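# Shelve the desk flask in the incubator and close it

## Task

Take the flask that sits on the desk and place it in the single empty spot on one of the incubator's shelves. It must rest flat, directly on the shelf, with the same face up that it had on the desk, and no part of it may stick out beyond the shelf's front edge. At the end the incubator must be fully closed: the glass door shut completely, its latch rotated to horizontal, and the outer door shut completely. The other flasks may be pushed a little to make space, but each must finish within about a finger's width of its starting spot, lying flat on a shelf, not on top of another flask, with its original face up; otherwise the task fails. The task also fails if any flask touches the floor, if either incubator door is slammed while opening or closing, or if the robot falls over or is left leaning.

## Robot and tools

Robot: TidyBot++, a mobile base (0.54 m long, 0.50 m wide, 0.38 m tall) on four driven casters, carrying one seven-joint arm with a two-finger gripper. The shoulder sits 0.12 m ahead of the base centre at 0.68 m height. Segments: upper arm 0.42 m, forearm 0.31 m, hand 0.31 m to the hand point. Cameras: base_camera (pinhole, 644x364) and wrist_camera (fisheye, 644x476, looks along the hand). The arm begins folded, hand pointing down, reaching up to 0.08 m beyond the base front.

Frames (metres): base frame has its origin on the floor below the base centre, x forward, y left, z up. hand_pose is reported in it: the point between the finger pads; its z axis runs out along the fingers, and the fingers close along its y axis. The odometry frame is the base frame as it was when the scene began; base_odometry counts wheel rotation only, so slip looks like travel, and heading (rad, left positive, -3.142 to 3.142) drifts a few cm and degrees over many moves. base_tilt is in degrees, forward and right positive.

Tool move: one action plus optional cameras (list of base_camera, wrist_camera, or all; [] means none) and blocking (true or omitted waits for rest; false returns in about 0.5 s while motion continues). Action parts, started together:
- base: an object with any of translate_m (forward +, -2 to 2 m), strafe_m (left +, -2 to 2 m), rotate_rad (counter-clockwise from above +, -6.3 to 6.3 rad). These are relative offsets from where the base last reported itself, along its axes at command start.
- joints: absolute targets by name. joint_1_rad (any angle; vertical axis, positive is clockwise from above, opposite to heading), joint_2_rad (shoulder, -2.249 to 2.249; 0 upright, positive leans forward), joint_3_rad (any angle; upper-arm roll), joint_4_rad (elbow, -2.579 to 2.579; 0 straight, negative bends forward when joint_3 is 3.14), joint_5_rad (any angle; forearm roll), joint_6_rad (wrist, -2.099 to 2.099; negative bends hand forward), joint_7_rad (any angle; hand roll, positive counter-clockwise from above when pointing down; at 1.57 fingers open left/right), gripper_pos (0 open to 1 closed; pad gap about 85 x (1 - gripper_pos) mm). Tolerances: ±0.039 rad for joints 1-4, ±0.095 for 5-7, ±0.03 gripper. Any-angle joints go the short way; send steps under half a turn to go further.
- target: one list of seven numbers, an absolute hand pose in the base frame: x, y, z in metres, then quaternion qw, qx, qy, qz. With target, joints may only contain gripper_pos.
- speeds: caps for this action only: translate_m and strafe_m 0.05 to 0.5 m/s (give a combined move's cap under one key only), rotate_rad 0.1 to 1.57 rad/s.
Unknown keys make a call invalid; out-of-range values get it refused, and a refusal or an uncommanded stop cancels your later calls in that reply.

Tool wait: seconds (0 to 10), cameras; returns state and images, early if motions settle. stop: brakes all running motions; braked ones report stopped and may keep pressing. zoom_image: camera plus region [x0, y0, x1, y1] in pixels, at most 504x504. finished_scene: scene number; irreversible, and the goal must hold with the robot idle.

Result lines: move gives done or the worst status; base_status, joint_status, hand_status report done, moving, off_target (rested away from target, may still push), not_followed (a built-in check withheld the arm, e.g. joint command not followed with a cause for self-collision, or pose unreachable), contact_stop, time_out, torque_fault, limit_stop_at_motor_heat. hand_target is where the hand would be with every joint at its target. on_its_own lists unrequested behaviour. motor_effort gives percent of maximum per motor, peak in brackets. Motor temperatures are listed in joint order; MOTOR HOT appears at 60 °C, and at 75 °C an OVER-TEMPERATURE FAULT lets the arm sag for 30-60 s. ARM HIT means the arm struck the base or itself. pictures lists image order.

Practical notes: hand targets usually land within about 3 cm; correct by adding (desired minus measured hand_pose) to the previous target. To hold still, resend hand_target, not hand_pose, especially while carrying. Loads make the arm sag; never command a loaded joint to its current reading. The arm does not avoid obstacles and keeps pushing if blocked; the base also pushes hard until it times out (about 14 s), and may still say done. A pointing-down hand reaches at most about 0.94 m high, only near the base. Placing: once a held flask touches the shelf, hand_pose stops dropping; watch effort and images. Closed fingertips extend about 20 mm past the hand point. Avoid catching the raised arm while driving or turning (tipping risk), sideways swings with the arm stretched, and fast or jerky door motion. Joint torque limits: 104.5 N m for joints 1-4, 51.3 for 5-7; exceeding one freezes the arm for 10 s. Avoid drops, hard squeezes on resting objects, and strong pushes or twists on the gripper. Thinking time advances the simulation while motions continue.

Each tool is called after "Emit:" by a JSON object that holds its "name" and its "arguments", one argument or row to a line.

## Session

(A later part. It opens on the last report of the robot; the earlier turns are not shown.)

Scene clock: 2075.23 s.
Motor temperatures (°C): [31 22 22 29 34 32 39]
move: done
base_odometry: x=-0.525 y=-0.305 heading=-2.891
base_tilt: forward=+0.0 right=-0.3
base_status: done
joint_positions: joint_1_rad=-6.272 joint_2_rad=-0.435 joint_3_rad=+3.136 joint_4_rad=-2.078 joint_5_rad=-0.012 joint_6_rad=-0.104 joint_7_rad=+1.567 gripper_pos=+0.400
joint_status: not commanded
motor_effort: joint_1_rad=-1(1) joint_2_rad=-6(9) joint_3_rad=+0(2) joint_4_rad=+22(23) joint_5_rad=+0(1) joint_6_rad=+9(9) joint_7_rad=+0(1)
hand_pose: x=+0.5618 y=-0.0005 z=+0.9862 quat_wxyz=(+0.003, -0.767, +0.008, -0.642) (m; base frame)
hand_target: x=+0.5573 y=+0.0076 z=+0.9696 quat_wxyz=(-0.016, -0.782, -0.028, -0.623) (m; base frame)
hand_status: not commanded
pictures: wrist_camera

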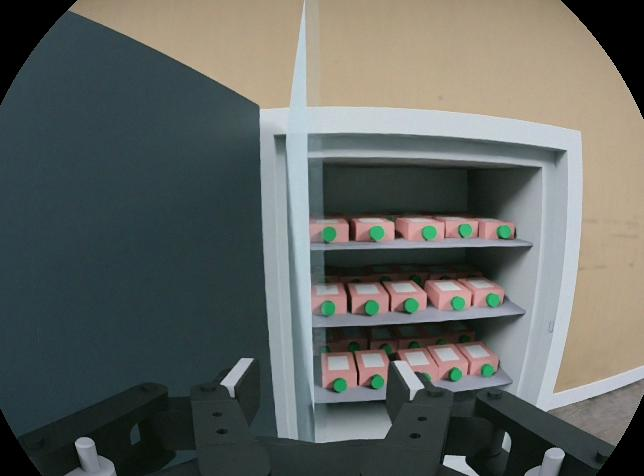

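Emit:
{"name": "move", "arguments": {
  "base": {"translate_m": 0.045, "strafe_m": 0.006},
  "speeds": {"translate_m": 0.08},
  "cameras": ["wrist_camera"]
}}

Emit:
{"name": "move", "arguments": {
  "base": {"strafe_m": -0.08, "translate_m": 0.01},
  "speeds": {"strafe_m": 0.06},
  "cameras": ["wrist_camera"]
}}

Scene clock: 2082.73 s.
Motor temperatures (°C): [31 22 22 29 34 32 39]
move: done
base_odometry: x=-0.568 y=-0.322 heading=-2.891
base_tilt: forward=+0.0 right=-0.3
base_status: done
joint_positions: joint_1_rad=-6.272 joint_2_rad=-0.435 joint_3_rad=+3.136 joint_4_rad=-2.078 joint_5_rad=-0.012 joint_6_rad=-0.104 joint_7_rad=+1.567 gripper_pos=+0.400
joint_status: not commanded
motor_effort: joint_1_rad=+0(1) joint_2_rad=-6(9) joint_3_rad=+0(1) joint_4_rad=+22(23) joint_5_rad=+0(1) joint_6_rad=+9(9) joint_7_rad=+1(1)
hand_pose: x=+0.5617 y=-0.0005 z=+0.9863 quat_wxyz=(+0.003, -0.766, +0.008, -0.642) (m; base frame)
hand_target: x=+0.5573 y=+0.0076 z=+0.9696 quat_wxyz=(-0.016, -0.782, -0.028, -0.623) (m; base frame)
hand_status: not commanded
pictures: wrist_camera

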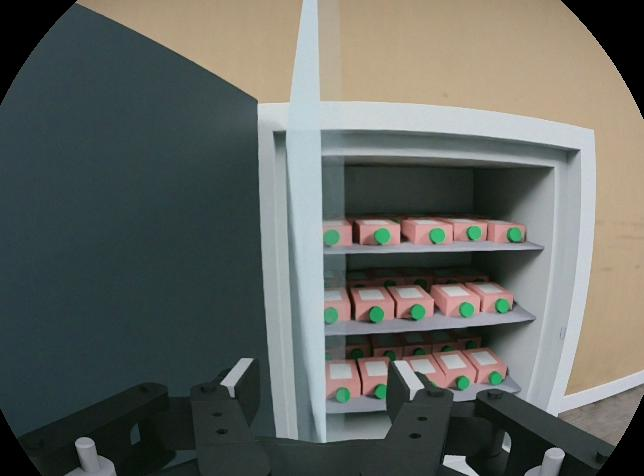

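Scene clock: 2084.57 s.
Motor temperatures (°C): [31 22 22 29 34 31 39]
move: done
base_odometry: x=-0.597 y=-0.247 heading=-2.891
base_tilt: forward=+0.1 right=-0.3
base_status: done
joint_positions: joint_1_rad=-6.276 joint_2_rad=-0.435 joint_3_rad=+3.136 joint_4_rad=-2.078 joint_5_rad=-0.012 joint_6_rad=-0.104 joint_7_rad=+1.567 gripper_pos=+0.400
joint_status: not commanded
motor_effort: joint_1_rad=-1(2) joint_2_rad=-6(7) joint_3_rad=-1(2) joint_4_rad=+22(23) joint_5_rad=+0(1) joint_6_rad=+9(9) joint_7_rad=+1(1)
hand_pose: x=+0.5617 y=+0.0017 z=+0.9863 quat_wxyz=(+0.004, -0.766, +0.006, -0.642) (m; base frame)
hand_target: x=+0.5573 y=+0.0076 z=+0.9696 quat_wxyz=(-0.016, -0.782, -0.028, -0.623) (m; base frame)
hand_status: not commanded
pictures: wrist_camera

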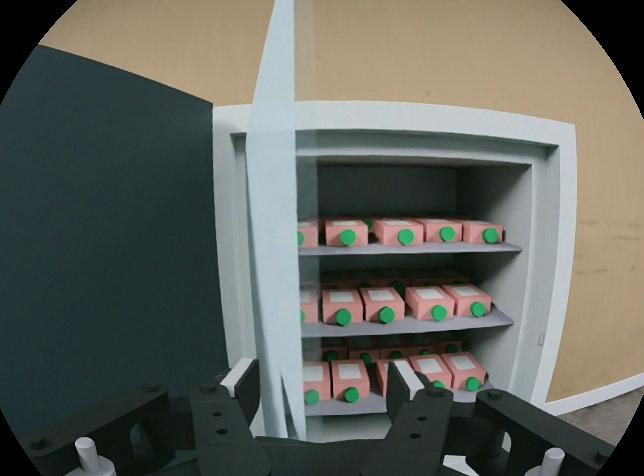

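Emit:
{"name": "move", "arguments": {
  "base": {"strafe_m": -0.08, "translate_m": 0.02},
  "speeds": {"strafe_m": 0.06},
  "cameras": ["wrist_camera"]
}}

Scene clock: 2127.47 s.
Motor temperatures (°C): [31 22 22 29 34 31 39]
move: done
base_odometry: x=-0.637 y=-0.174 heading=-2.891
base_tilt: forward=+0.1 right=-0.3
base_status: done
joint_positions: joint_1_rad=-6.277 joint_2_rad=-0.435 joint_3_rad=+3.135 joint_4_rad=-2.078 joint_5_rad=-0.012 joint_6_rad=-0.104 joint_7_rad=+1.567 gripper_pos=+0.400
joint_status: not commanded
motor_effort: joint_1_rad=+0(3) joint_2_rad=-6(7) joint_3_rad=+0(3) joint_4_rad=+22(23) joint_5_rad=+0(1) joint_6_rad=+9(9) joint_7_rad=+1(1)
hand_pose: x=+0.5617 y=+0.0026 z=+0.9863 quat_wxyz=(+0.005, -0.766, +0.005, -0.642) (m; base frame)
hand_target: x=+0.5573 y=+0.0076 z=+0.9696 quat_wxyz=(-0.016, -0.782, -0.028, -0.623) (m; base frame)
hand_status: not commanded
pictures: wrist_camera

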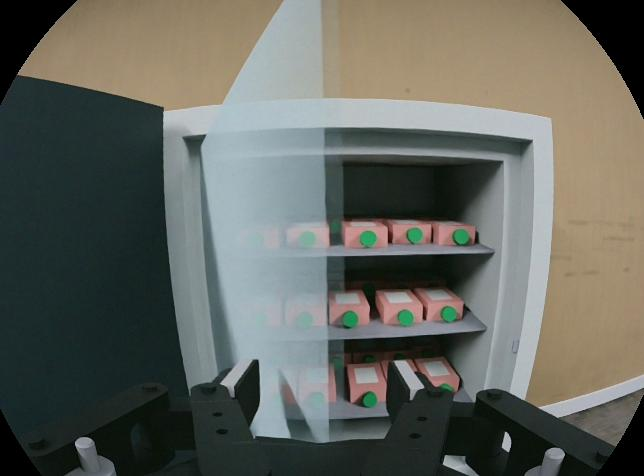

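Emit:
{"name": "wait", "arguments": {
  "seconds": 0.5,
  "cameras": ["wrist_camera"]
}}

Scene clock: 2133.23 s.
Motor temperatures (°C): [31 22 22 29 34 31 39]
base_odometry: x=-0.637 y=-0.174 heading=-2.891
base_tilt: forward=+0.1 right=-0.3
base_status: done
joint_positions: joint_1_rad=-6.277 joint_2_rad=-0.435 joint_3_rad=+3.135 joint_4_rad=-2.078 joint_5_rad=-0.012 joint_6_rad=-0.104 joint_7_rad=+1.567 gripper_pos=+0.400
joint_status: not commanded
motor_effort: joint_1_rad=-1(3) joint_2_rad=-6(7) joint_3_rad=+0(3) joint_4_rad=+22(23) joint_5_rad=+0(1) joint_6_rad=+9(9) joint_7_rad=+1(1)
hand_pose: x=+0.5617 y=+0.0026 z=+0.9863 quat_wxyz=(+0.005, -0.766, +0.005, -0.642) (m; base frame)
hand_target: x=+0.5573 y=+0.0076 z=+0.9696 quat_wxyz=(-0.016, -0.782, -0.028, -0.623) (m; base frame)
hand_status: not commanded
wait: 0.50 s; at rest from the start
pictures: wrist_camera

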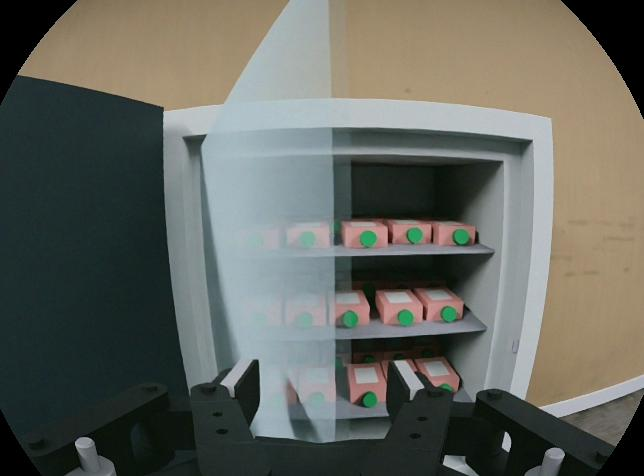

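Emit:
{"name": "move", "arguments": {
  "base": {"translate_m": -0.15},
  "speeds": {"translate_m": 0.15},
  "joints": {"gripper_pos": 1.0},
  "cameras": ["wrist_camera"]
}}

Emit:
{"name": "wait", "arguments": {
  "seconds": 0.5,
  "cameras": ["wrist_camera"]
}}

Scene clock: 2145.87 s.
Motor temperatures (°C): [31 22 22 29 34 31 39]
move: done
base_odometry: x=-0.491 y=-0.137 heading=-2.891
base_tilt: forward=-0.1 right=-0.3
base_status: done
joint_positions: joint_1_rad=-6.284 joint_2_rad=-0.436 joint_3_rad=+3.132 joint_4_rad=-2.078 joint_5_rad=-0.012 joint_6_rad=-0.104 joint_7_rad=+1.568 gripper_pos=+0.999
joint_status: all done
motor_effort: joint_1_rad=-1(4) joint_2_rad=-6(9) joint_3_rad=+0(4) joint_4_rad=+23(23) joint_5_rad=+0(1) joint_6_rad=+9(9) joint_7_rad=+0(1)
hand_pose: x=+0.5612 y=+0.0069 z=+0.9868 quat_wxyz=(+0.007, -0.766, +0.001, -0.643) (m; base frame)
hand_target: x=+0.5573 y=+0.0076 z=+0.9696 quat_wxyz=(-0.016, -0.782, -0.028, -0.623) (m; base frame)
hand_status: not commanded
pictures: wrist_camera

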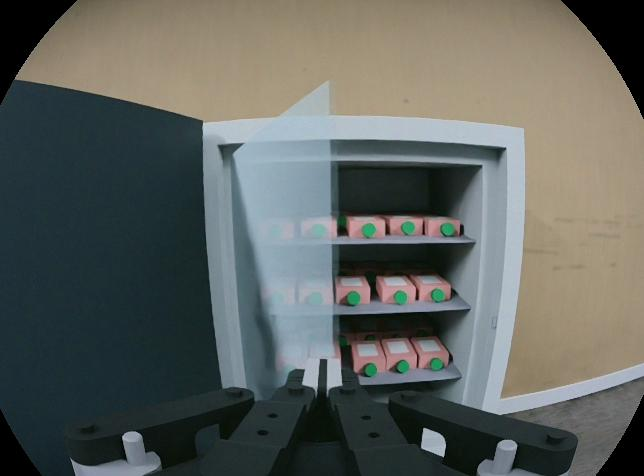

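Scene clock: 2146.37 s.
Motor temperatures (°C): [31 22 22 29 34 31 39]
base_odometry: x=-0.491 y=-0.137 heading=-2.891
base_tilt: forward=+0.0 right=-0.3
base_status: done
joint_positions: joint_1_rad=-6.284 joint_2_rad=-0.436 joint_3_rad=+3.132 joint_4_rad=-2.078 joint_5_rad=-0.012 joint_6_rad=-0.104 joint_7_rad=+1.568 gripper_pos=+0.999
joint_status: all done
motor_effort: joint_1_rad=+0(4) joint_2_rad=-6(9) joint_3_rad=+0(4) joint_4_rad=+22(23) joint_5_rad=+0(1) joint_6_rad=+9(9) joint_7_rad=+0(1)
hand_pose: x=+0.5612 y=+0.0069 z=+0.9868 quat_wxyz=(+0.007, -0.766, +0.001, -0.643) (m; base frame)
hand_target: x=+0.5573 y=+0.0076 z=+0.9696 quat_wxyz=(-0.016, -0.782, -0.028, -0.623) (m; base frame)
hand_status: not commanded
wait: 0.50 s; at rest by 0.27 s
pictures: wrist_camera

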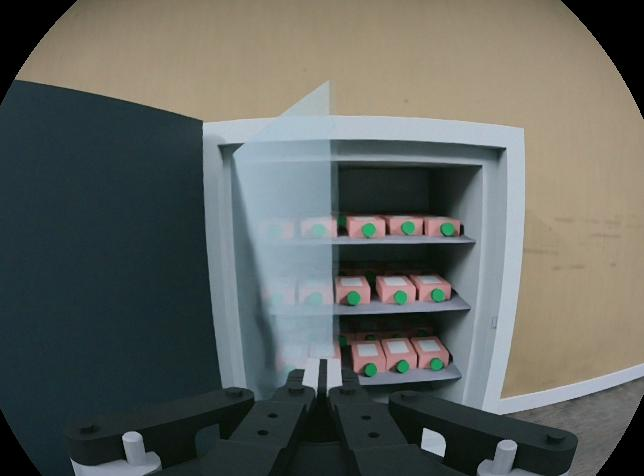

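Emit:
{"name": "move", "arguments": {
  "base": {"strafe_m": 0.03, "translate_m": 0.22},
  "speeds": {"translate_m": 0.08},
  "cameras": ["wrist_camera"]
}}

Emit:
{"name": "move", "arguments": {
  "base": {"strafe_m": -0.05, "translate_m": 0.10},
  "speeds": {"translate_m": 0.06},
  "cameras": ["wrist_camera"]
}}

Scene clock: 2166.13 s.
Motor temperatures (°C): [31 21 22 29 34 31 39]
move: done
base_odometry: x=-0.697 y=-0.221 heading=-2.891
base_tilt: forward=+0.0 right=-0.3
base_status: done
joint_positions: joint_1_rad=-6.281 joint_2_rad=-0.440 joint_3_rad=+3.135 joint_4_rad=-2.083 joint_5_rad=-0.012 joint_6_rad=-0.110 joint_7_rad=+1.568 gripper_pos=+0.999
joint_status: not commanded
motor_effort: joint_1_rad=+0(4) joint_2_rad=-6(8) joint_3_rad=+0(5) joint_4_rad=+22(25) joint_5_rad=+0(1) joint_6_rad=+9(12) joint_7_rad=+0(1)
hand_pose: x=+0.5593 y=+0.0044 z=+0.9839 quat_wxyz=(+0.005, -0.768, +0.003, -0.640) (m; base frame)
hand_target: x=+0.5573 y=+0.0076 z=+0.9696 quat_wxyz=(-0.016, -0.782, -0.028, -0.623) (m; base frame)
hand_status: not commanded
pictures: wrist_camera

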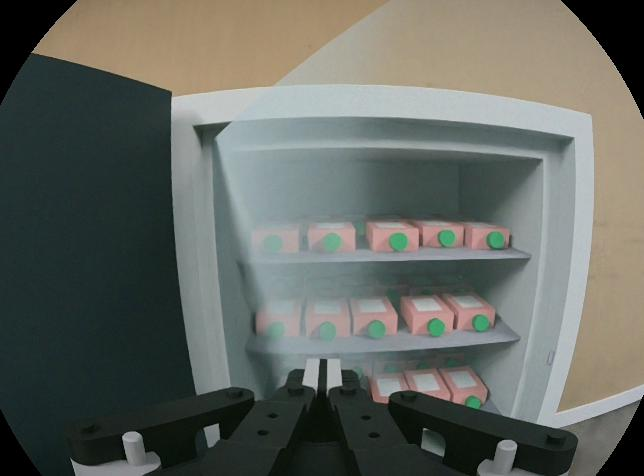

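Scene clock: 2168.50 s.
Motor temperatures (°C): [31 21 22 29 34 31 39]
move: done
base_odometry: x=-0.806 y=-0.197 heading=-2.891
base_tilt: forward=+0.1 right=-0.4
base_status: done
joint_positions: joint_1_rad=-6.281 joint_2_rad=-0.440 joint_3_rad=+3.134 joint_4_rad=-2.083 joint_5_rad=-0.012 joint_6_rad=-0.110 joint_7_rad=+1.568 gripper_pos=+0.999
joint_status: not commanded
motor_effort: joint_1_rad=+0(1) joint_2_rad=-6(9) joint_3_rad=+1(2) joint_4_rad=+22(23) joint_5_rad=+0(1) joint_6_rad=+9(9) joint_7_rad=+1(1)
hand_pose: x=+0.5594 y=+0.0046 z=+0.9837 quat_wxyz=(+0.006, -0.768, +0.003, -0.640) (m; base frame)
hand_target: x=+0.5573 y=+0.0076 z=+0.9696 quat_wxyz=(-0.016, -0.782, -0.028, -0.623) (m; base frame)
hand_status: not commanded
pictures: wrist_camera

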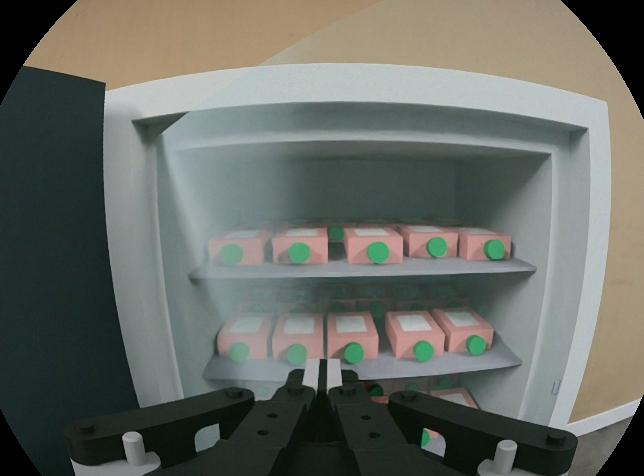

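Emit:
{"name": "move", "arguments": {
  "base": {"strafe_m": -0.05, "translate_m": 0.10},
  "speeds": {"translate_m": 0.05},
  "cameras": ["wrist_camera"]
}}

Emit:
{"name": "move", "arguments": {
  "base": {"strafe_m": -0.03, "translate_m": 0.08},
  "speeds": {"translate_m": 0.05},
  "cameras": ["wrist_camera"]
}}

Scene clock: 2175.97 s.
Motor temperatures (°C): [31 21 22 29 34 31 39]
move: done
base_odometry: x=-0.916 y=-0.174 heading=-2.890
base_tilt: forward=+0.1 right=-0.3
base_status: done
joint_positions: joint_1_rad=-6.282 joint_2_rad=-0.439 joint_3_rad=+3.134 joint_4_rad=-2.083 joint_5_rad=-0.012 joint_6_rad=-0.110 joint_7_rad=+1.568 gripper_pos=+0.999
joint_status: not commanded
motor_effort: joint_1_rad=-1(2) joint_2_rad=-6(8) joint_3_rad=+0(3) joint_4_rad=+22(23) joint_5_rad=+0(1) joint_6_rad=+9(10) joint_7_rad=+0(1)
hand_pose: x=+0.5596 y=+0.0051 z=+0.9834 quat_wxyz=(+0.006, -0.769, +0.002, -0.640) (m; base frame)
hand_target: x=+0.5573 y=+0.0076 z=+0.9696 quat_wxyz=(-0.016, -0.782, -0.028, -0.623) (m; base frame)
hand_status: not commanded
pictures: wrist_camera

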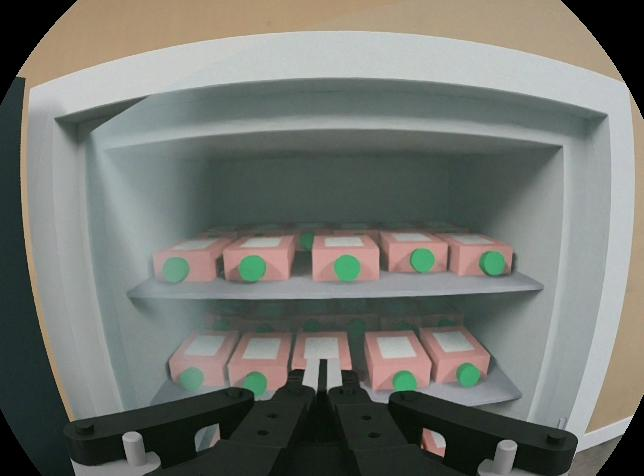

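Scene clock: 2178.13 s.
Motor temperatures (°C): [31 21 22 29 34 31 39]
move: done
base_odometry: x=-1.001 y=-0.164 heading=-2.891
base_tilt: forward=+0.0 right=-0.3
base_status: done
joint_positions: joint_1_rad=-6.282 joint_2_rad=-0.439 joint_3_rad=+3.134 joint_4_rad=-2.083 joint_5_rad=-0.012 joint_6_rad=-0.111 joint_7_rad=+1.568 gripper_pos=+0.999
joint_status: not commanded
motor_effort: joint_1_rad=+0(2) joint_2_rad=-6(8) joint_3_rad=+0(3) joint_4_rad=+22(24) joint_5_rad=+0(1) joint_6_rad=+9(10) joint_7_rad=+0(1)
hand_pose: x=+0.5596 y=+0.0053 z=+0.9830 quat_wxyz=(+0.006, -0.769, +0.002, -0.639) (m; base frame)
hand_target: x=+0.5573 y=+0.0076 z=+0.9696 quat_wxyz=(-0.016, -0.782, -0.028, -0.623) (m; base frame)
hand_status: not commanded
pictures: wrist_camera

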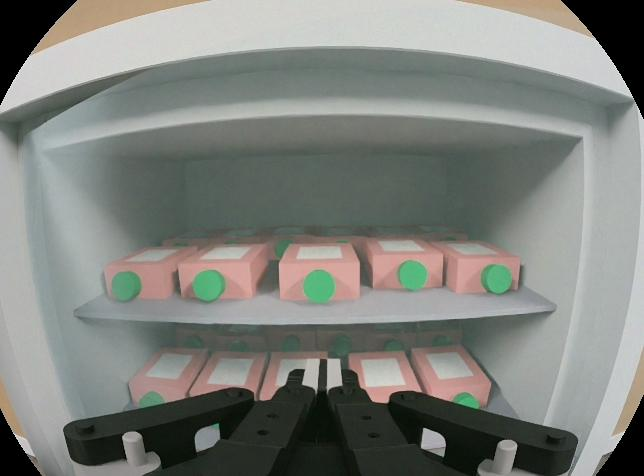

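Emit:
{"name": "move", "arguments": {
  "base": {"strafe_m": -0.03, "translate_m": 0.06},
  "speeds": {"translate_m": 0.05},
  "cameras": []
}}

Emit:
{"name": "move", "arguments": {
  "base": {"translate_m": 0.04},
  "speeds": {"translate_m": 0.05},
  "cameras": ["wrist_camera"]
}}

Scene clock: 2185.27 s.
Motor temperatures (°C): [31 21 22 29 34 31 39]
move: done
base_odometry: x=-1.067 y=-0.150 heading=-2.890
base_tilt: forward=+0.0 right=-0.3
base_status: done
joint_positions: joint_1_rad=-6.282 joint_2_rad=-0.439 joint_3_rad=+3.134 joint_4_rad=-2.083 joint_5_rad=-0.012 joint_6_rad=-0.111 joint_7_rad=+1.568 gripper_pos=+0.999
joint_status: not commanded
motor_effort: joint_1_rad=-1(2) joint_2_rad=-6(8) joint_3_rad=+0(2) joint_4_rad=+22(24) joint_5_rad=+0(1) joint_6_rad=+9(11) joint_7_rad=+1(1)
hand_pose: x=+0.5595 y=+0.0055 z=+0.9828 quat_wxyz=(+0.006, -0.769, +0.002, -0.639) (m; base frame)
hand_target: x=+0.5573 y=+0.0076 z=+0.9696 quat_wxyz=(-0.016, -0.782, -0.028, -0.623) (m; base frame)
hand_status: not commanded
pictures: none
No camera images: "cameras" was empty.

Scene clock: 2186.53 s.
Motor temperatures (°C): [31 21 22 29 34 31 39]
move: done
base_odometry: x=-1.106 y=-0.160 heading=-2.891
base_tilt: forward=+0.0 right=-0.3
base_status: done
joint_positions: joint_1_rad=-6.282 joint_2_rad=-0.439 joint_3_rad=+3.134 joint_4_rad=-2.083 joint_5_rad=-0.012 joint_6_rad=-0.112 joint_7_rad=+1.568 gripper_pos=+0.999
joint_status: not commanded
motor_effort: joint_1_rad=+0(2) joint_2_rad=-6(8) joint_3_rad=+0(1) joint_4_rad=+21(24) joint_5_rad=+0(0) joint_6_rad=+9(11) joint_7_rad=+1(1)
hand_pose: x=+0.5596 y=+0.0055 z=+0.9822 quat_wxyz=(+0.006, -0.769, +0.002, -0.639) (m; base frame)
hand_target: x=+0.5573 y=+0.0076 z=+0.9696 quat_wxyz=(-0.016, -0.782, -0.028, -0.623) (m; base frame)
hand_status: not commanded
pictures: wrist_camera

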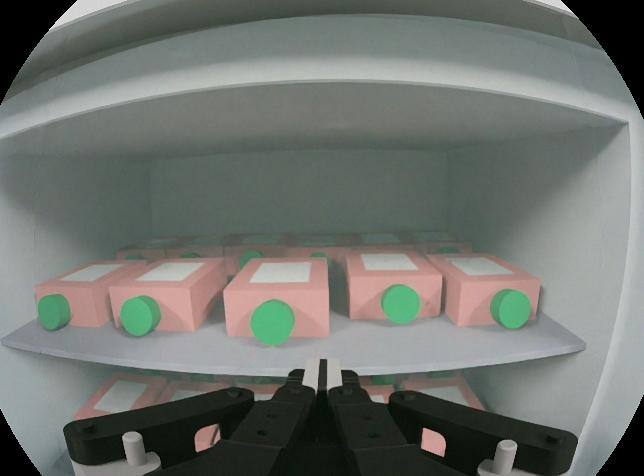

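Emit:
{"name": "move", "arguments": {
  "base": {"translate_m": 0.025},
  "speeds": {"translate_m": 0.05},
  "cameras": []
}}

Emit:
{"name": "move", "arguments": {
  "base": {"translate_m": 0.02},
  "speeds": {"translate_m": 0.05},
  "cameras": ["wrist_camera"]
}}

Scene clock: 2193.40 s.
Motor temperatures (°C): [31 21 22 29 34 31 39]
move: done
base_odometry: x=-1.130 y=-0.166 heading=-2.891
base_tilt: forward=+0.1 right=-0.3
base_status: done
joint_positions: joint_1_rad=-6.282 joint_2_rad=-0.437 joint_3_rad=+3.134 joint_4_rad=-2.083 joint_5_rad=-0.012 joint_6_rad=-0.112 joint_7_rad=+1.568 gripper_pos=+0.999
joint_status: not commanded
motor_effort: joint_1_rad=+0(1) joint_2_rad=-6(8) joint_3_rad=+0(1) joint_4_rad=+22(23) joint_5_rad=+1(1) joint_6_rad=+9(10) joint_7_rad=+1(1)
hand_pose: x=+0.5600 y=+0.0055 z=+0.9813 quat_wxyz=(+0.006, -0.770, +0.002, -0.638) (m; base frame)
hand_target: x=+0.5573 y=+0.0076 z=+0.9696 quat_wxyz=(-0.016, -0.782, -0.028, -0.623) (m; base frame)
hand_status: not commanded
pictures: none
No camera images: "cameras" was empty.

Scene clock: 2194.37 s.
Motor temperatures (°C): [31 21 22 29 34 31 39]
move: done
base_odometry: x=-1.149 y=-0.171 heading=-2.891
base_tilt: forward=+0.0 right=-0.3
base_status: done
joint_positions: joint_1_rad=-6.282 joint_2_rad=-0.445 joint_3_rad=+3.134 joint_4_rad=-2.086 joint_5_rad=-0.012 joint_6_rad=-0.118 joint_7_rad=+1.568 gripper_pos=+0.999
joint_status: not commanded
motor_effort: joint_1_rad=+0(1) joint_2_rad=-4(7) joint_3_rad=+0(1) joint_4_rad=+23(26) joint_5_rad=+0(1) joint_6_rad=+10(14) joint_7_rad=+1(1)
hand_pose: x=+0.5572 y=+0.0055 z=+0.9812 quat_wxyz=(+0.006, -0.770, +0.002, -0.637) (m; base frame)
hand_target: x=+0.5573 y=+0.0076 z=+0.9696 quat_wxyz=(-0.016, -0.782, -0.028, -0.623) (m; base frame)
hand_status: not commanded
pictures: wrist_camera

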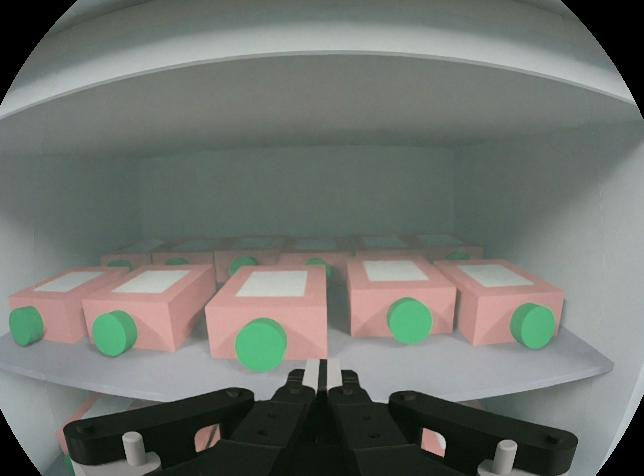

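Emit:
{"name": "move", "arguments": {
  "base": {"translate_m": 0.015},
  "speeds": {"translate_m": 0.05},
  "cameras": []
}}

Emit:
{"name": "move", "arguments": {
  "base": {"translate_m": -0.4},
  "speeds": {"translate_m": 0.2},
  "cameras": ["wrist_camera"]
}}

Scene clock: 2199.97 s.
Motor temperatures (°C): [31 21 22 29 34 31 39]
move: done
base_odometry: x=-1.164 y=-0.175 heading=-2.891
base_tilt: forward=+0.0 right=-0.2
base_status: done
joint_positions: joint_1_rad=-6.282 joint_2_rad=-0.484 joint_3_rad=+3.134 joint_4_rad=-2.102 joint_5_rad=-0.012 joint_6_rad=-0.141 joint_7_rad=+1.568 gripper_pos=+0.999
joint_status: not commanded
motor_effort: joint_1_rad=+0(2) joint_2_rad=+3(8) joint_3_rad=+2(2) joint_4_rad=+24(28) joint_5_rad=+0(1) joint_6_rad=+11(15) joint_7_rad=+0(1)
hand_pose: x=+0.5430 y=+0.0057 z=+0.9811 quat_wxyz=(+0.006, -0.770, +0.002, -0.638) (m; base frame)
hand_target: x=+0.5573 y=+0.0076 z=+0.9696 quat_wxyz=(-0.016, -0.782, -0.028, -0.623) (m; base frame)
hand_status: not commanded
pictures: none
No camera images: "cameras" was empty.

Scene clock: 2202.73 s.
Motor temperatures (°C): [31 21 22 29 34 31 39]
move: done
base_odometry: x=-0.776 y=-0.075 heading=-2.891
base_tilt: forward=+0.0 right=-0.3
base_status: done
joint_positions: joint_1_rad=-6.282 joint_2_rad=-0.436 joint_3_rad=+3.134 joint_4_rad=-2.094 joint_5_rad=-0.012 joint_6_rad=-0.141 joint_7_rad=+1.568 gripper_pos=+0.999
joint_status: not commanded
motor_effort: joint_1_rad=+0(1) joint_2_rad=-6(10) joint_3_rad=-1(1) joint_4_rad=+22(24) joint_5_rad=+1(1) joint_6_rad=+9(11) joint_7_rad=+0(1)
hand_pose: x=+0.5576 y=+0.0057 z=+0.9653 quat_wxyz=(+0.006, -0.783, +0.002, -0.622) (m; base frame)
hand_target: x=+0.5573 y=+0.0076 z=+0.9696 quat_wxyz=(-0.016, -0.782, -0.028, -0.623) (m; base frame)
hand_status: not commanded
pictures: wrist_camera

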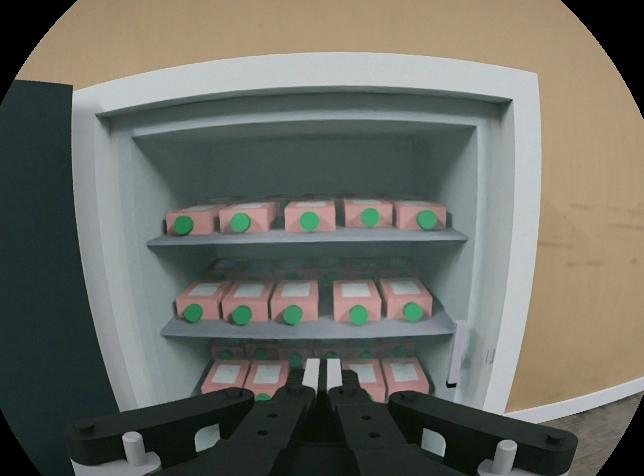

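Emit:
{"name": "move", "arguments": {
  "base": {"strafe_m": -0.20, "translate_m": -0.03},
  "speeds": {"strafe_m": 0.2},
  "joints": {"joint_1_rad": 0, "joint_2_rad": 0.42, "joint_4_rad": -2.54, "joint_6_rad": 1.42, "joint_7_rad": 1.64, "gripper_pos": 0.6},
  "cameras": ["wrist_camera"]
}}

Scene clock: 2214.60 s.
Motor temperatures (°C): [31 21 22 29 34 31 39]
move: done
base_odometry: x=-0.797 y=+0.126 heading=-2.891
base_tilt: forward=+0.0 right=-0.3
base_status: done
joint_positions: joint_1_rad=-6.282 joint_2_rad=+0.412 joint_3_rad=+3.133 joint_4_rad=-2.525 joint_5_rad=-0.012 joint_6_rad=+1.374 joint_7_rad=+1.568 gripper_pos=+0.600
joint_status: all done
motor_effort: joint_1_rad=-1(2) joint_2_rad=-24(25) joint_3_rad=-1(3) joint_4_rad=+9(22) joint_5_rad=+0(1) joint_6_rad=+9(10) joint_7_rad=+0(1)
hand_pose: x=+0.6625 y=+0.0009 z=+0.7621 quat_wxyz=(+0.001, -0.704, +0.005, -0.710) (m; base frame)
hand_target: x=+0.6584 y=+0.0025 z=+0.7664 quat_wxyz=(-0.023, -0.696, -0.021, -0.718) (m; base frame)
hand_status: not commanded
pictures: wrist_camera

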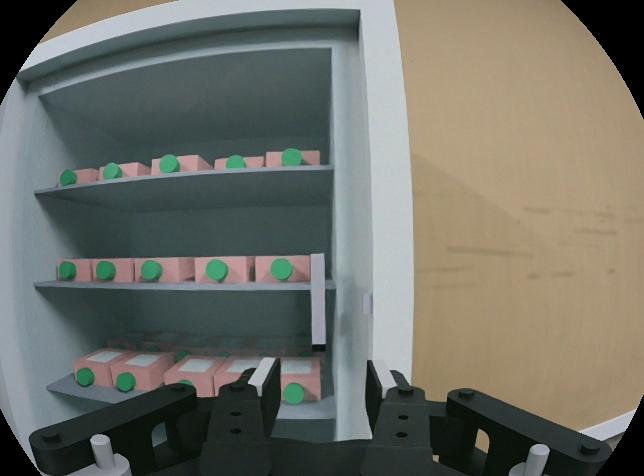

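Emit:
{"name": "move", "arguments": {
  "base": {"translate_m": 0.2},
  "speeds": {"translate_m": 0.15},
  "joints": {"gripper_pos": 0.65},
  "cameras": ["wrist_camera"]
}}

Scene clock: 2226.03 s.
Motor temperatures (°C): [31 21 22 29 34 31 39]
move: done
base_odometry: x=-0.991 y=+0.077 heading=-2.891
base_tilt: forward=+0.0 right=-0.3
base_status: done
joint_positions: joint_1_rad=-6.282 joint_2_rad=+0.416 joint_3_rad=+3.133 joint_4_rad=-2.531 joint_5_rad=-0.012 joint_6_rad=+1.378 joint_7_rad=+1.568 gripper_pos=+0.650
joint_status: all done
motor_effort: joint_1_rad=-1(1) joint_2_rad=-24(25) joint_3_rad=-2(2) joint_4_rad=+9(10) joint_5_rad=+0(1) joint_6_rad=+9(9) joint_7_rad=+0(1)
hand_pose: x=+0.6612 y=+0.0008 z=+0.7591 quat_wxyz=(+0.001, -0.706, +0.005, -0.708) (m; base frame)
hand_target: x=+0.6584 y=+0.0025 z=+0.7664 quat_wxyz=(-0.023, -0.696, -0.021, -0.718) (m; base frame)
hand_status: not commanded
pictures: wrist_camera

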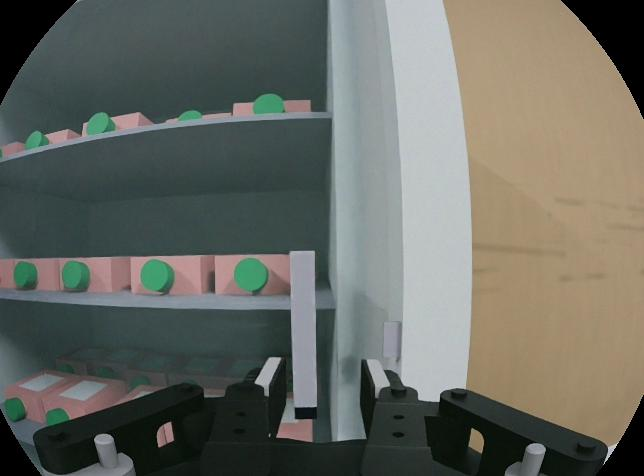

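Emit:
{"name": "move", "arguments": {
  "base": {"translate_m": 0.05, "strafe_m": 0.0115},
  "speeds": {"translate_m": 0.06},
  "cameras": ["wrist_camera"]
}}

Scene clock: 2235.03 s.
Motor temperatures (°C): [31 21 22 29 34 31 39]
move: done
base_odometry: x=-1.036 y=+0.053 heading=-2.891
base_tilt: forward=+0.1 right=-0.3
base_status: done
joint_positions: joint_1_rad=-6.282 joint_2_rad=+0.417 joint_3_rad=+3.133 joint_4_rad=-2.532 joint_5_rad=-0.012 joint_6_rad=+1.379 joint_7_rad=+1.568 gripper_pos=+0.650
joint_status: not commanded
motor_effort: joint_1_rad=+0(2) joint_2_rad=-24(25) joint_3_rad=-1(2) joint_4_rad=+9(10) joint_5_rad=+1(1) joint_6_rad=+9(9) joint_7_rad=+0(1)
hand_pose: x=+0.6608 y=+0.0008 z=+0.7582 quat_wxyz=(+0.001, -0.707, +0.005, -0.707) (m; base frame)
hand_target: x=+0.6584 y=+0.0025 z=+0.7664 quat_wxyz=(-0.023, -0.696, -0.021, -0.718) (m; base frame)
hand_status: not commanded
pictures: wrist_camera

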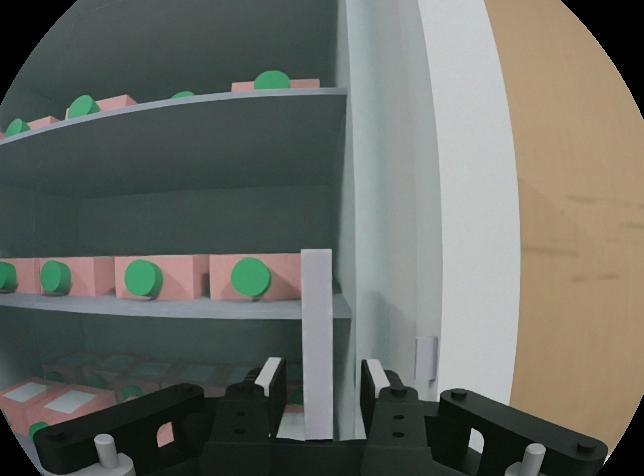

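Emit:
{"name": "move", "arguments": {
  "base": {"translate_m": 0.04, "strafe_m": 0.004},
  "speeds": {"translate_m": 0.05},
  "cameras": ["wrist_camera"]
}}

Scene clock: 2240.40 s.
Motor temperatures (°C): [31 21 22 29 34 31 39]
move: done
base_odometry: x=-1.074 y=+0.039 heading=-2.891
base_tilt: forward=+0.1 right=-0.3
base_status: done
joint_positions: joint_1_rad=-6.282 joint_2_rad=+0.418 joint_3_rad=+3.133 joint_4_rad=-2.532 joint_5_rad=-0.012 joint_6_rad=+1.379 joint_7_rad=+1.568 gripper_pos=+0.650
joint_status: not commanded
motor_effort: joint_1_rad=+0(1) joint_2_rad=-23(25) joint_3_rad=-2(3) joint_4_rad=+9(10) joint_5_rad=+0(1) joint_6_rad=+9(9) joint_7_rad=+1(1)
hand_pose: x=+0.6607 y=+0.0008 z=+0.7577 quat_wxyz=(+0.001, -0.707, +0.005, -0.707) (m; base frame)
hand_target: x=+0.6584 y=+0.0025 z=+0.7664 quat_wxyz=(-0.023, -0.696, -0.021, -0.718) (m; base frame)
hand_status: not commanded
pictures: wrist_camera

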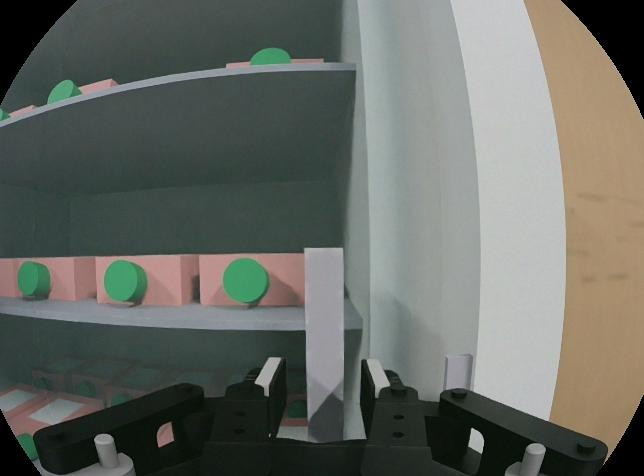

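Emit:
{"name": "move", "arguments": {
  "base": {"translate_m": 0.008},
  "speeds": {"translate_m": 0.05},
  "joints": {"gripper_pos": 0.76},
  "cameras": ["wrist_camera"]
}}

Emit:
{"name": "move", "arguments": {
  "joints": {"joint_7_rad": 2.0},
  "cameras": ["wrist_camera"]
}}

Scene clock: 2255.53 s.
Motor temperatures (°C): [31 21 22 29 34 31 39]
move: done
base_odometry: x=-1.082 y=+0.037 heading=-2.891
base_tilt: forward=+0.0 right=-0.3
base_status: done
joint_positions: joint_1_rad=-6.282 joint_2_rad=+0.420 joint_3_rad=+3.133 joint_4_rad=-2.533 joint_5_rad=-0.012 joint_6_rad=+1.379 joint_7_rad=+1.568 gripper_pos=+0.760
joint_status: all done
motor_effort: joint_1_rad=-1(1) joint_2_rad=-24(25) joint_3_rad=-2(2) joint_4_rad=+9(10) joint_5_rad=+0(1) joint_6_rad=+9(9) joint_7_rad=+1(1)
hand_pose: x=+0.6607 y=+0.0008 z=+0.7567 quat_wxyz=(+0.001, -0.708, +0.005, -0.706) (m; base frame)
hand_target: x=+0.6584 y=+0.0025 z=+0.7664 quat_wxyz=(-0.023, -0.696, -0.021, -0.718) (m; base frame)
hand_status: not commanded
pictures: wrist_camera

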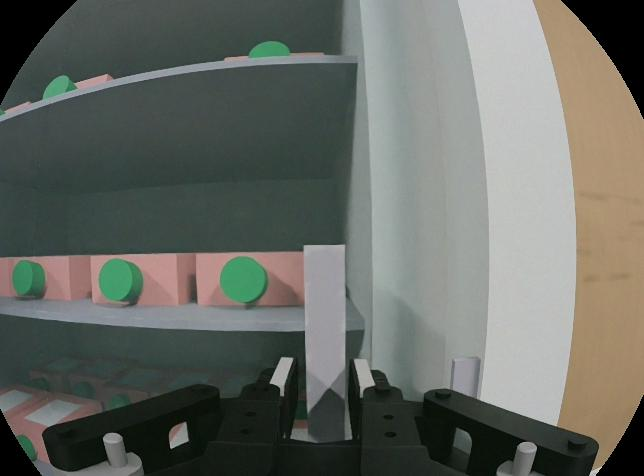

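Scene clock: 2256.63 s.
Motor temperatures (°C): [31 21 22 29 34 31 39]
move: done
base_odometry: x=-1.082 y=+0.037 heading=-2.891
base_tilt: forward=+0.1 right=-0.3
base_status: not commanded
joint_positions: joint_1_rad=-6.281 joint_2_rad=+0.420 joint_3_rad=+3.133 joint_4_rad=-2.533 joint_5_rad=-0.012 joint_6_rad=+1.379 joint_7_rad=+1.929 gripper_pos=+0.760
joint_status: all done
motor_effort: joint_1_rad=-1(2) joint_2_rad=-24(25) joint_3_rad=-1(4) joint_4_rad=+9(10) joint_5_rad=+1(2) joint_6_rad=+9(10) joint_7_rad=+1(1)
hand_pose: x=+0.6607 y=+0.0001 z=+0.7566 quat_wxyz=(-0.126, -0.697, -0.122, -0.695) (m; base frame)
hand_target: x=+0.6584 y=+0.0025 z=+0.7664 quat_wxyz=(-0.151, -0.681, -0.145, -0.702) (m; base frame)
hand_status: not commanded
pictures: wrist_camera

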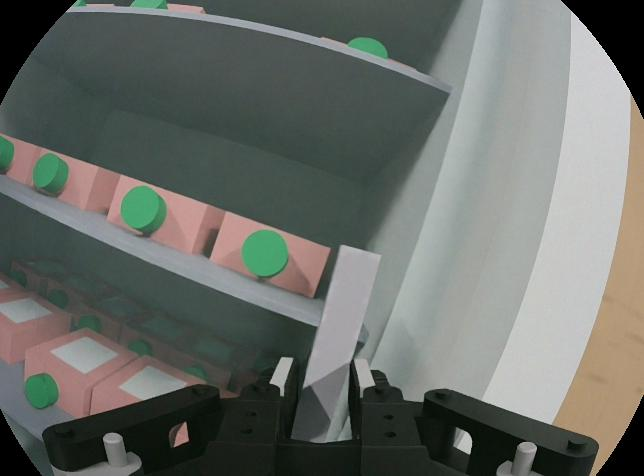

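Emit:
{"name": "move", "arguments": {
  "joints": {"joint_7_rad": 2.4},
  "cameras": ["wrist_camera"]
}}

Emit:
{"name": "move", "arguments": {
  "joints": {"joint_7_rad": 2.8},
  "cameras": ["wrist_camera"]
}}

Scene clock: 2264.30 s.
Motor temperatures (°C): [31 22 22 29 34 31 39]
move: done
base_odometry: x=-1.082 y=+0.037 heading=-2.891
base_tilt: forward=+0.1 right=-0.3
base_status: not commanded
joint_positions: joint_1_rad=-6.282 joint_2_rad=+0.420 joint_3_rad=+3.133 joint_4_rad=-2.533 joint_5_rad=-0.012 joint_6_rad=+1.379 joint_7_rad=+2.326 gripper_pos=+0.760
joint_status: all done
motor_effort: joint_1_rad=+2(2) joint_2_rad=-25(25) joint_3_rad=+1(1) joint_4_rad=+10(10) joint_5_rad=-2(2) joint_6_rad=+10(10) joint_7_rad=+0(1)
hand_pose: x=+0.6607 y=+0.0007 z=+0.7566 quat_wxyz=(-0.261, -0.660, -0.257, -0.656) (m; base frame)
hand_target: x=+0.6584 y=+0.0025 z=+0.7664 quat_wxyz=(-0.288, -0.638, -0.277, -0.658) (m; base frame)
hand_status: not commanded
pictures: wrist_camera

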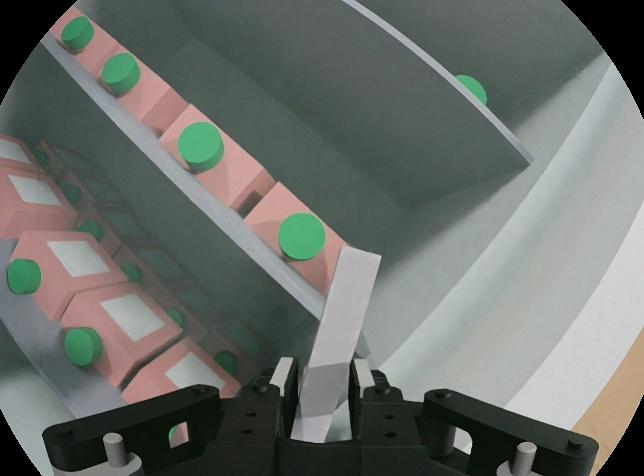

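Scene clock: 2265.43 s.
Motor temperatures (°C): [31 22 22 29 34 31 39]
move: done
base_odometry: x=-1.082 y=+0.037 heading=-2.891
base_tilt: forward=+0.0 right=-0.3
base_status: not commanded
joint_positions: joint_1_rad=-6.283 joint_2_rad=+0.421 joint_3_rad=+3.133 joint_4_rad=-2.533 joint_5_rad=-0.012 joint_6_rad=+1.379 joint_7_rad=+2.726 gripper_pos=+0.760
joint_status: all done
motor_effort: joint_1_rad=+3(3) joint_2_rad=-26(26) joint_3_rad=+1(2) joint_4_rad=+9(11) joint_5_rad=-2(2) joint_6_rad=+11(11) joint_7_rad=+0(1)
hand_pose: x=+0.6607 y=+0.0012 z=+0.7561 quat_wxyz=(-0.385, -0.595, -0.384, -0.592) (m; base frame)
hand_target: x=+0.6584 y=+0.0025 z=+0.7664 quat_wxyz=(-0.413, -0.571, -0.399, -0.587) (m; base frame)
hand_status: not commanded
pictures: wrist_camera

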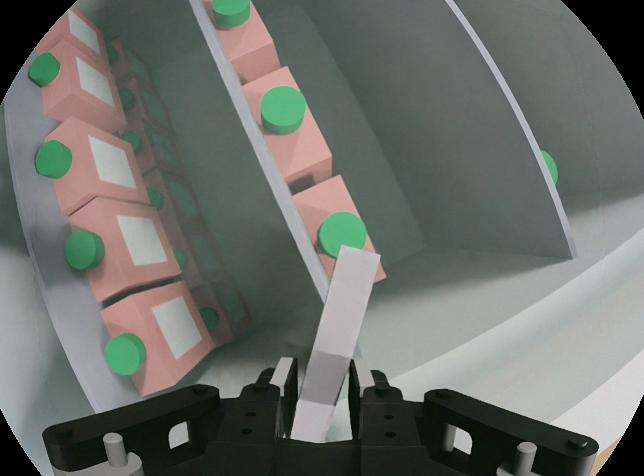

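Emit:
{"name": "move", "arguments": {
  "joints": {"joint_7_rad": 3.15},
  "cameras": []
}}

Emit:
{"name": "move", "arguments": {
  "joints": {"joint_7_rad": 3.4},
  "cameras": ["wrist_camera"]
}}

Scene clock: 2272.77 s.
Motor temperatures (°C): [31 22 22 29 34 31 39]
move: done
base_odometry: x=-1.082 y=+0.037 heading=-2.891
base_tilt: forward=+0.1 right=-0.3
base_status: not commanded
joint_positions: joint_1_rad=-6.283 joint_2_rad=+0.421 joint_3_rad=+3.133 joint_4_rad=-2.533 joint_5_rad=-0.012 joint_6_rad=+1.379 joint_7_rad=+3.079 gripper_pos=+0.760
joint_status: all done
motor_effort: joint_1_rad=+2(2) joint_2_rad=-26(26) joint_3_rad=+0(2) joint_4_rad=+10(11) joint_5_rad=-2(2) joint_6_rad=+11(11) joint_7_rad=+1(1)
hand_pose: x=+0.6607 y=+0.0013 z=+0.7557 quat_wxyz=(-0.483, -0.519, -0.482, -0.514) (m; base frame)
hand_target: x=+0.6584 y=+0.0025 z=+0.7664 quat_wxyz=(-0.509, -0.492, -0.492, -0.507) (m; base frame)
hand_status: not commanded
pictures: none
No camera images: "cameras" was empty.

Scene clock: 2273.73 s.
Motor temperatures (°C): [31 22 22 29 34 31 39]
move: done
base_odometry: x=-1.082 y=+0.037 heading=-2.891
base_tilt: forward=+0.1 right=-0.3
base_status: not commanded
joint_positions: joint_1_rad=-6.283 joint_2_rad=+0.421 joint_3_rad=+3.133 joint_4_rad=-2.534 joint_5_rad=-0.012 joint_6_rad=+1.380 joint_7_rad=+3.342 gripper_pos=+0.760
joint_status: all done
motor_effort: joint_1_rad=+1(2) joint_2_rad=-24(26) joint_3_rad=+0(2) joint_4_rad=+9(11) joint_5_rad=+0(2) joint_6_rad=+10(12) joint_7_rad=+0(1)
hand_pose: x=+0.6605 y=+0.0013 z=+0.7554 quat_wxyz=(-0.546, -0.451, -0.546, -0.447) (m; base frame)
hand_target: x=+0.6584 y=+0.0025 z=+0.7664 quat_wxyz=(-0.568, -0.427, -0.550, -0.439) (m; base frame)
hand_status: not commanded
pictures: wrist_camera

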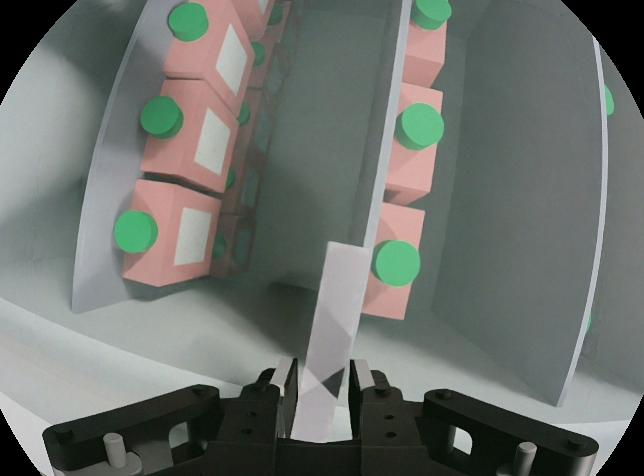

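Emit:
{"name": "move", "arguments": {
  "joints": {"gripper_pos": 0.5},
  "cameras": []
}}

Emit:
{"name": "move", "arguments": {
  "base": {"translate_m": -0.15},
  "speeds": {"translate_m": 0.1},
  "cameras": []
}}

Emit:
{"name": "move", "arguments": {
  "joints": {"joint_7_rad": 1.64},
  "cameras": ["wrist_camera"]
}}

Scene clock: 2285.43 s.
Motor temperatures (°C): [31 22 22 29 34 31 39]
move: done
base_odometry: x=-1.082 y=+0.037 heading=-2.891
base_tilt: forward=+0.0 right=-0.3
base_status: not commanded
joint_positions: joint_1_rad=-6.283 joint_2_rad=+0.421 joint_3_rad=+3.133 joint_4_rad=-2.534 joint_5_rad=-0.012 joint_6_rad=+1.382 joint_7_rad=+3.342 gripper_pos=+0.500
joint_status: all done
motor_effort: joint_1_rad=-1(1) joint_2_rad=-24(24) joint_3_rad=-1(2) joint_4_rad=+9(9) joint_5_rad=+0(1) joint_6_rad=+9(9) joint_7_rad=+0(1)
hand_pose: x=+0.6605 y=+0.0013 z=+0.7559 quat_wxyz=(-0.547, -0.451, -0.546, -0.447) (m; base frame)
hand_target: x=+0.6584 y=+0.0025 z=+0.7664 quat_wxyz=(-0.568, -0.427, -0.550, -0.439) (m; base frame)
hand_status: not commanded
pictures: none
No camera images: "cameras" was empty.

Scene clock: 2287.47 s.
Motor temperatures (°C): [31 22 22 29 34 31 39]
move: done
base_odometry: x=-0.937 y=+0.074 heading=-2.891
base_tilt: forward=+0.1 right=-0.4
base_status: done
joint_positions: joint_1_rad=-6.283 joint_2_rad=+0.422 joint_3_rad=+3.133 joint_4_rad=-2.535 joint_5_rad=-0.012 joint_6_rad=+1.382 joint_7_rad=+3.342 gripper_pos=+0.500
joint_status: not commanded
motor_effort: joint_1_rad=-1(1) joint_2_rad=-23(26) joint_3_rad=+0(2) joint_4_rad=+9(10) joint_5_rad=+0(1) joint_6_rad=+9(9) joint_7_rad=+0(1)
hand_pose: x=+0.6603 y=+0.0013 z=+0.7554 quat_wxyz=(-0.546, -0.451, -0.546, -0.447) (m; base frame)
hand_target: x=+0.6584 y=+0.0025 z=+0.7664 quat_wxyz=(-0.568, -0.427, -0.550, -0.439) (m; base frame)
hand_status: not commanded
pictures: none
No camera images: "cameras" was empty.

Scene clock: 2289.73 s.
Motor temperatures (°C): [31 22 22 29 34 31 39]
move: done
base_odometry: x=-0.937 y=+0.074 heading=-2.891
base_tilt: forward=+0.0 right=-0.3
base_status: not commanded
joint_positions: joint_1_rad=-6.283 joint_2_rad=+0.422 joint_3_rad=+3.133 joint_4_rad=-2.535 joint_5_rad=-0.012 joint_6_rad=+1.382 joint_7_rad=+1.713 gripper_pos=+0.500
joint_status: all done
motor_effort: joint_1_rad=-1(1) joint_2_rad=-24(24) joint_3_rad=-1(2) joint_4_rad=+8(10) joint_5_rad=+0(1) joint_6_rad=+9(9) joint_7_rad=+1(1)
hand_pose: x=+0.6603 y=+0.0013 z=+0.7554 quat_wxyz=(-0.050, -0.707, -0.047, -0.704) (m; base frame)
hand_target: x=+0.6584 y=+0.0025 z=+0.7664 quat_wxyz=(-0.023, -0.696, -0.021, -0.718) (m; base frame)
hand_status: not commanded
pictures: wrist_camera

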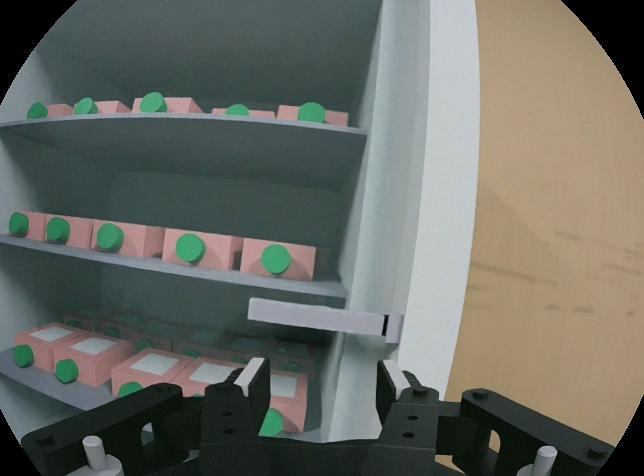

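Emit:
{"name": "move", "arguments": {
  "base": {"translate_m": -0.15},
  "speeds": {"translate_m": 0.1},
  "joints": {"joint_7_rad": 1.5},
  "cameras": ["wrist_camera"]
}}

Emit:
{"name": "zoom_image", "arguments": {
  "camera": "wrist_camera",
  "region": [180, 200, 440, 390]
}}

Scene clock: 2298.80 s.
Motor temperatures (°C): [31 22 22 29 34 32 39]
move: done
base_odometry: x=-0.791 y=+0.111 heading=-2.891
base_tilt: forward=+0.0 right=-0.3
base_status: done
joint_positions: joint_1_rad=-6.283 joint_2_rad=+0.422 joint_3_rad=+3.133 joint_4_rad=-2.535 joint_5_rad=-0.012 joint_6_rad=+1.382 joint_7_rad=+1.553 gripper_pos=+0.500
joint_status: all done
motor_effort: joint_1_rad=+0(1) joint_2_rad=-24(26) joint_3_rad=-1(2) joint_4_rad=+8(10) joint_5_rad=+0(1) joint_6_rad=+9(9) joint_7_rad=+0(1)
hand_pose: x=+0.6602 y=+0.0013 z=+0.7551 quat_wxyz=(+0.006, -0.709, +0.010, -0.705) (m; base frame)
hand_target: x=+0.6584 y=+0.0025 z=+0.7664 quat_wxyz=(+0.027, -0.696, +0.028, -0.717) (m; base frame)
hand_status: not commanded
pictures: wrist_camera

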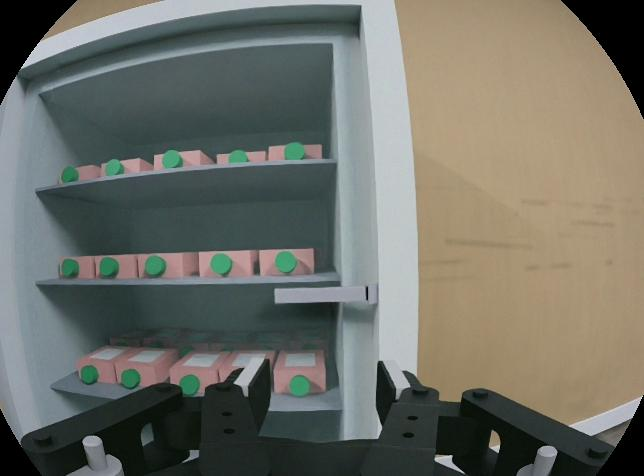

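Scaled by 1.938.

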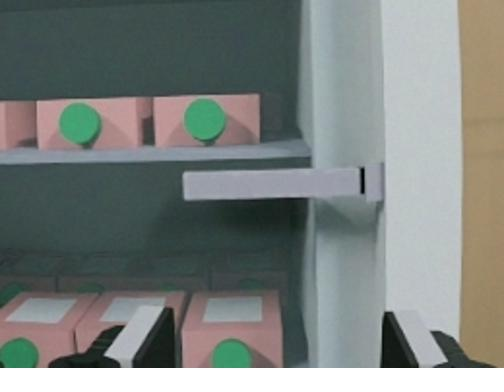

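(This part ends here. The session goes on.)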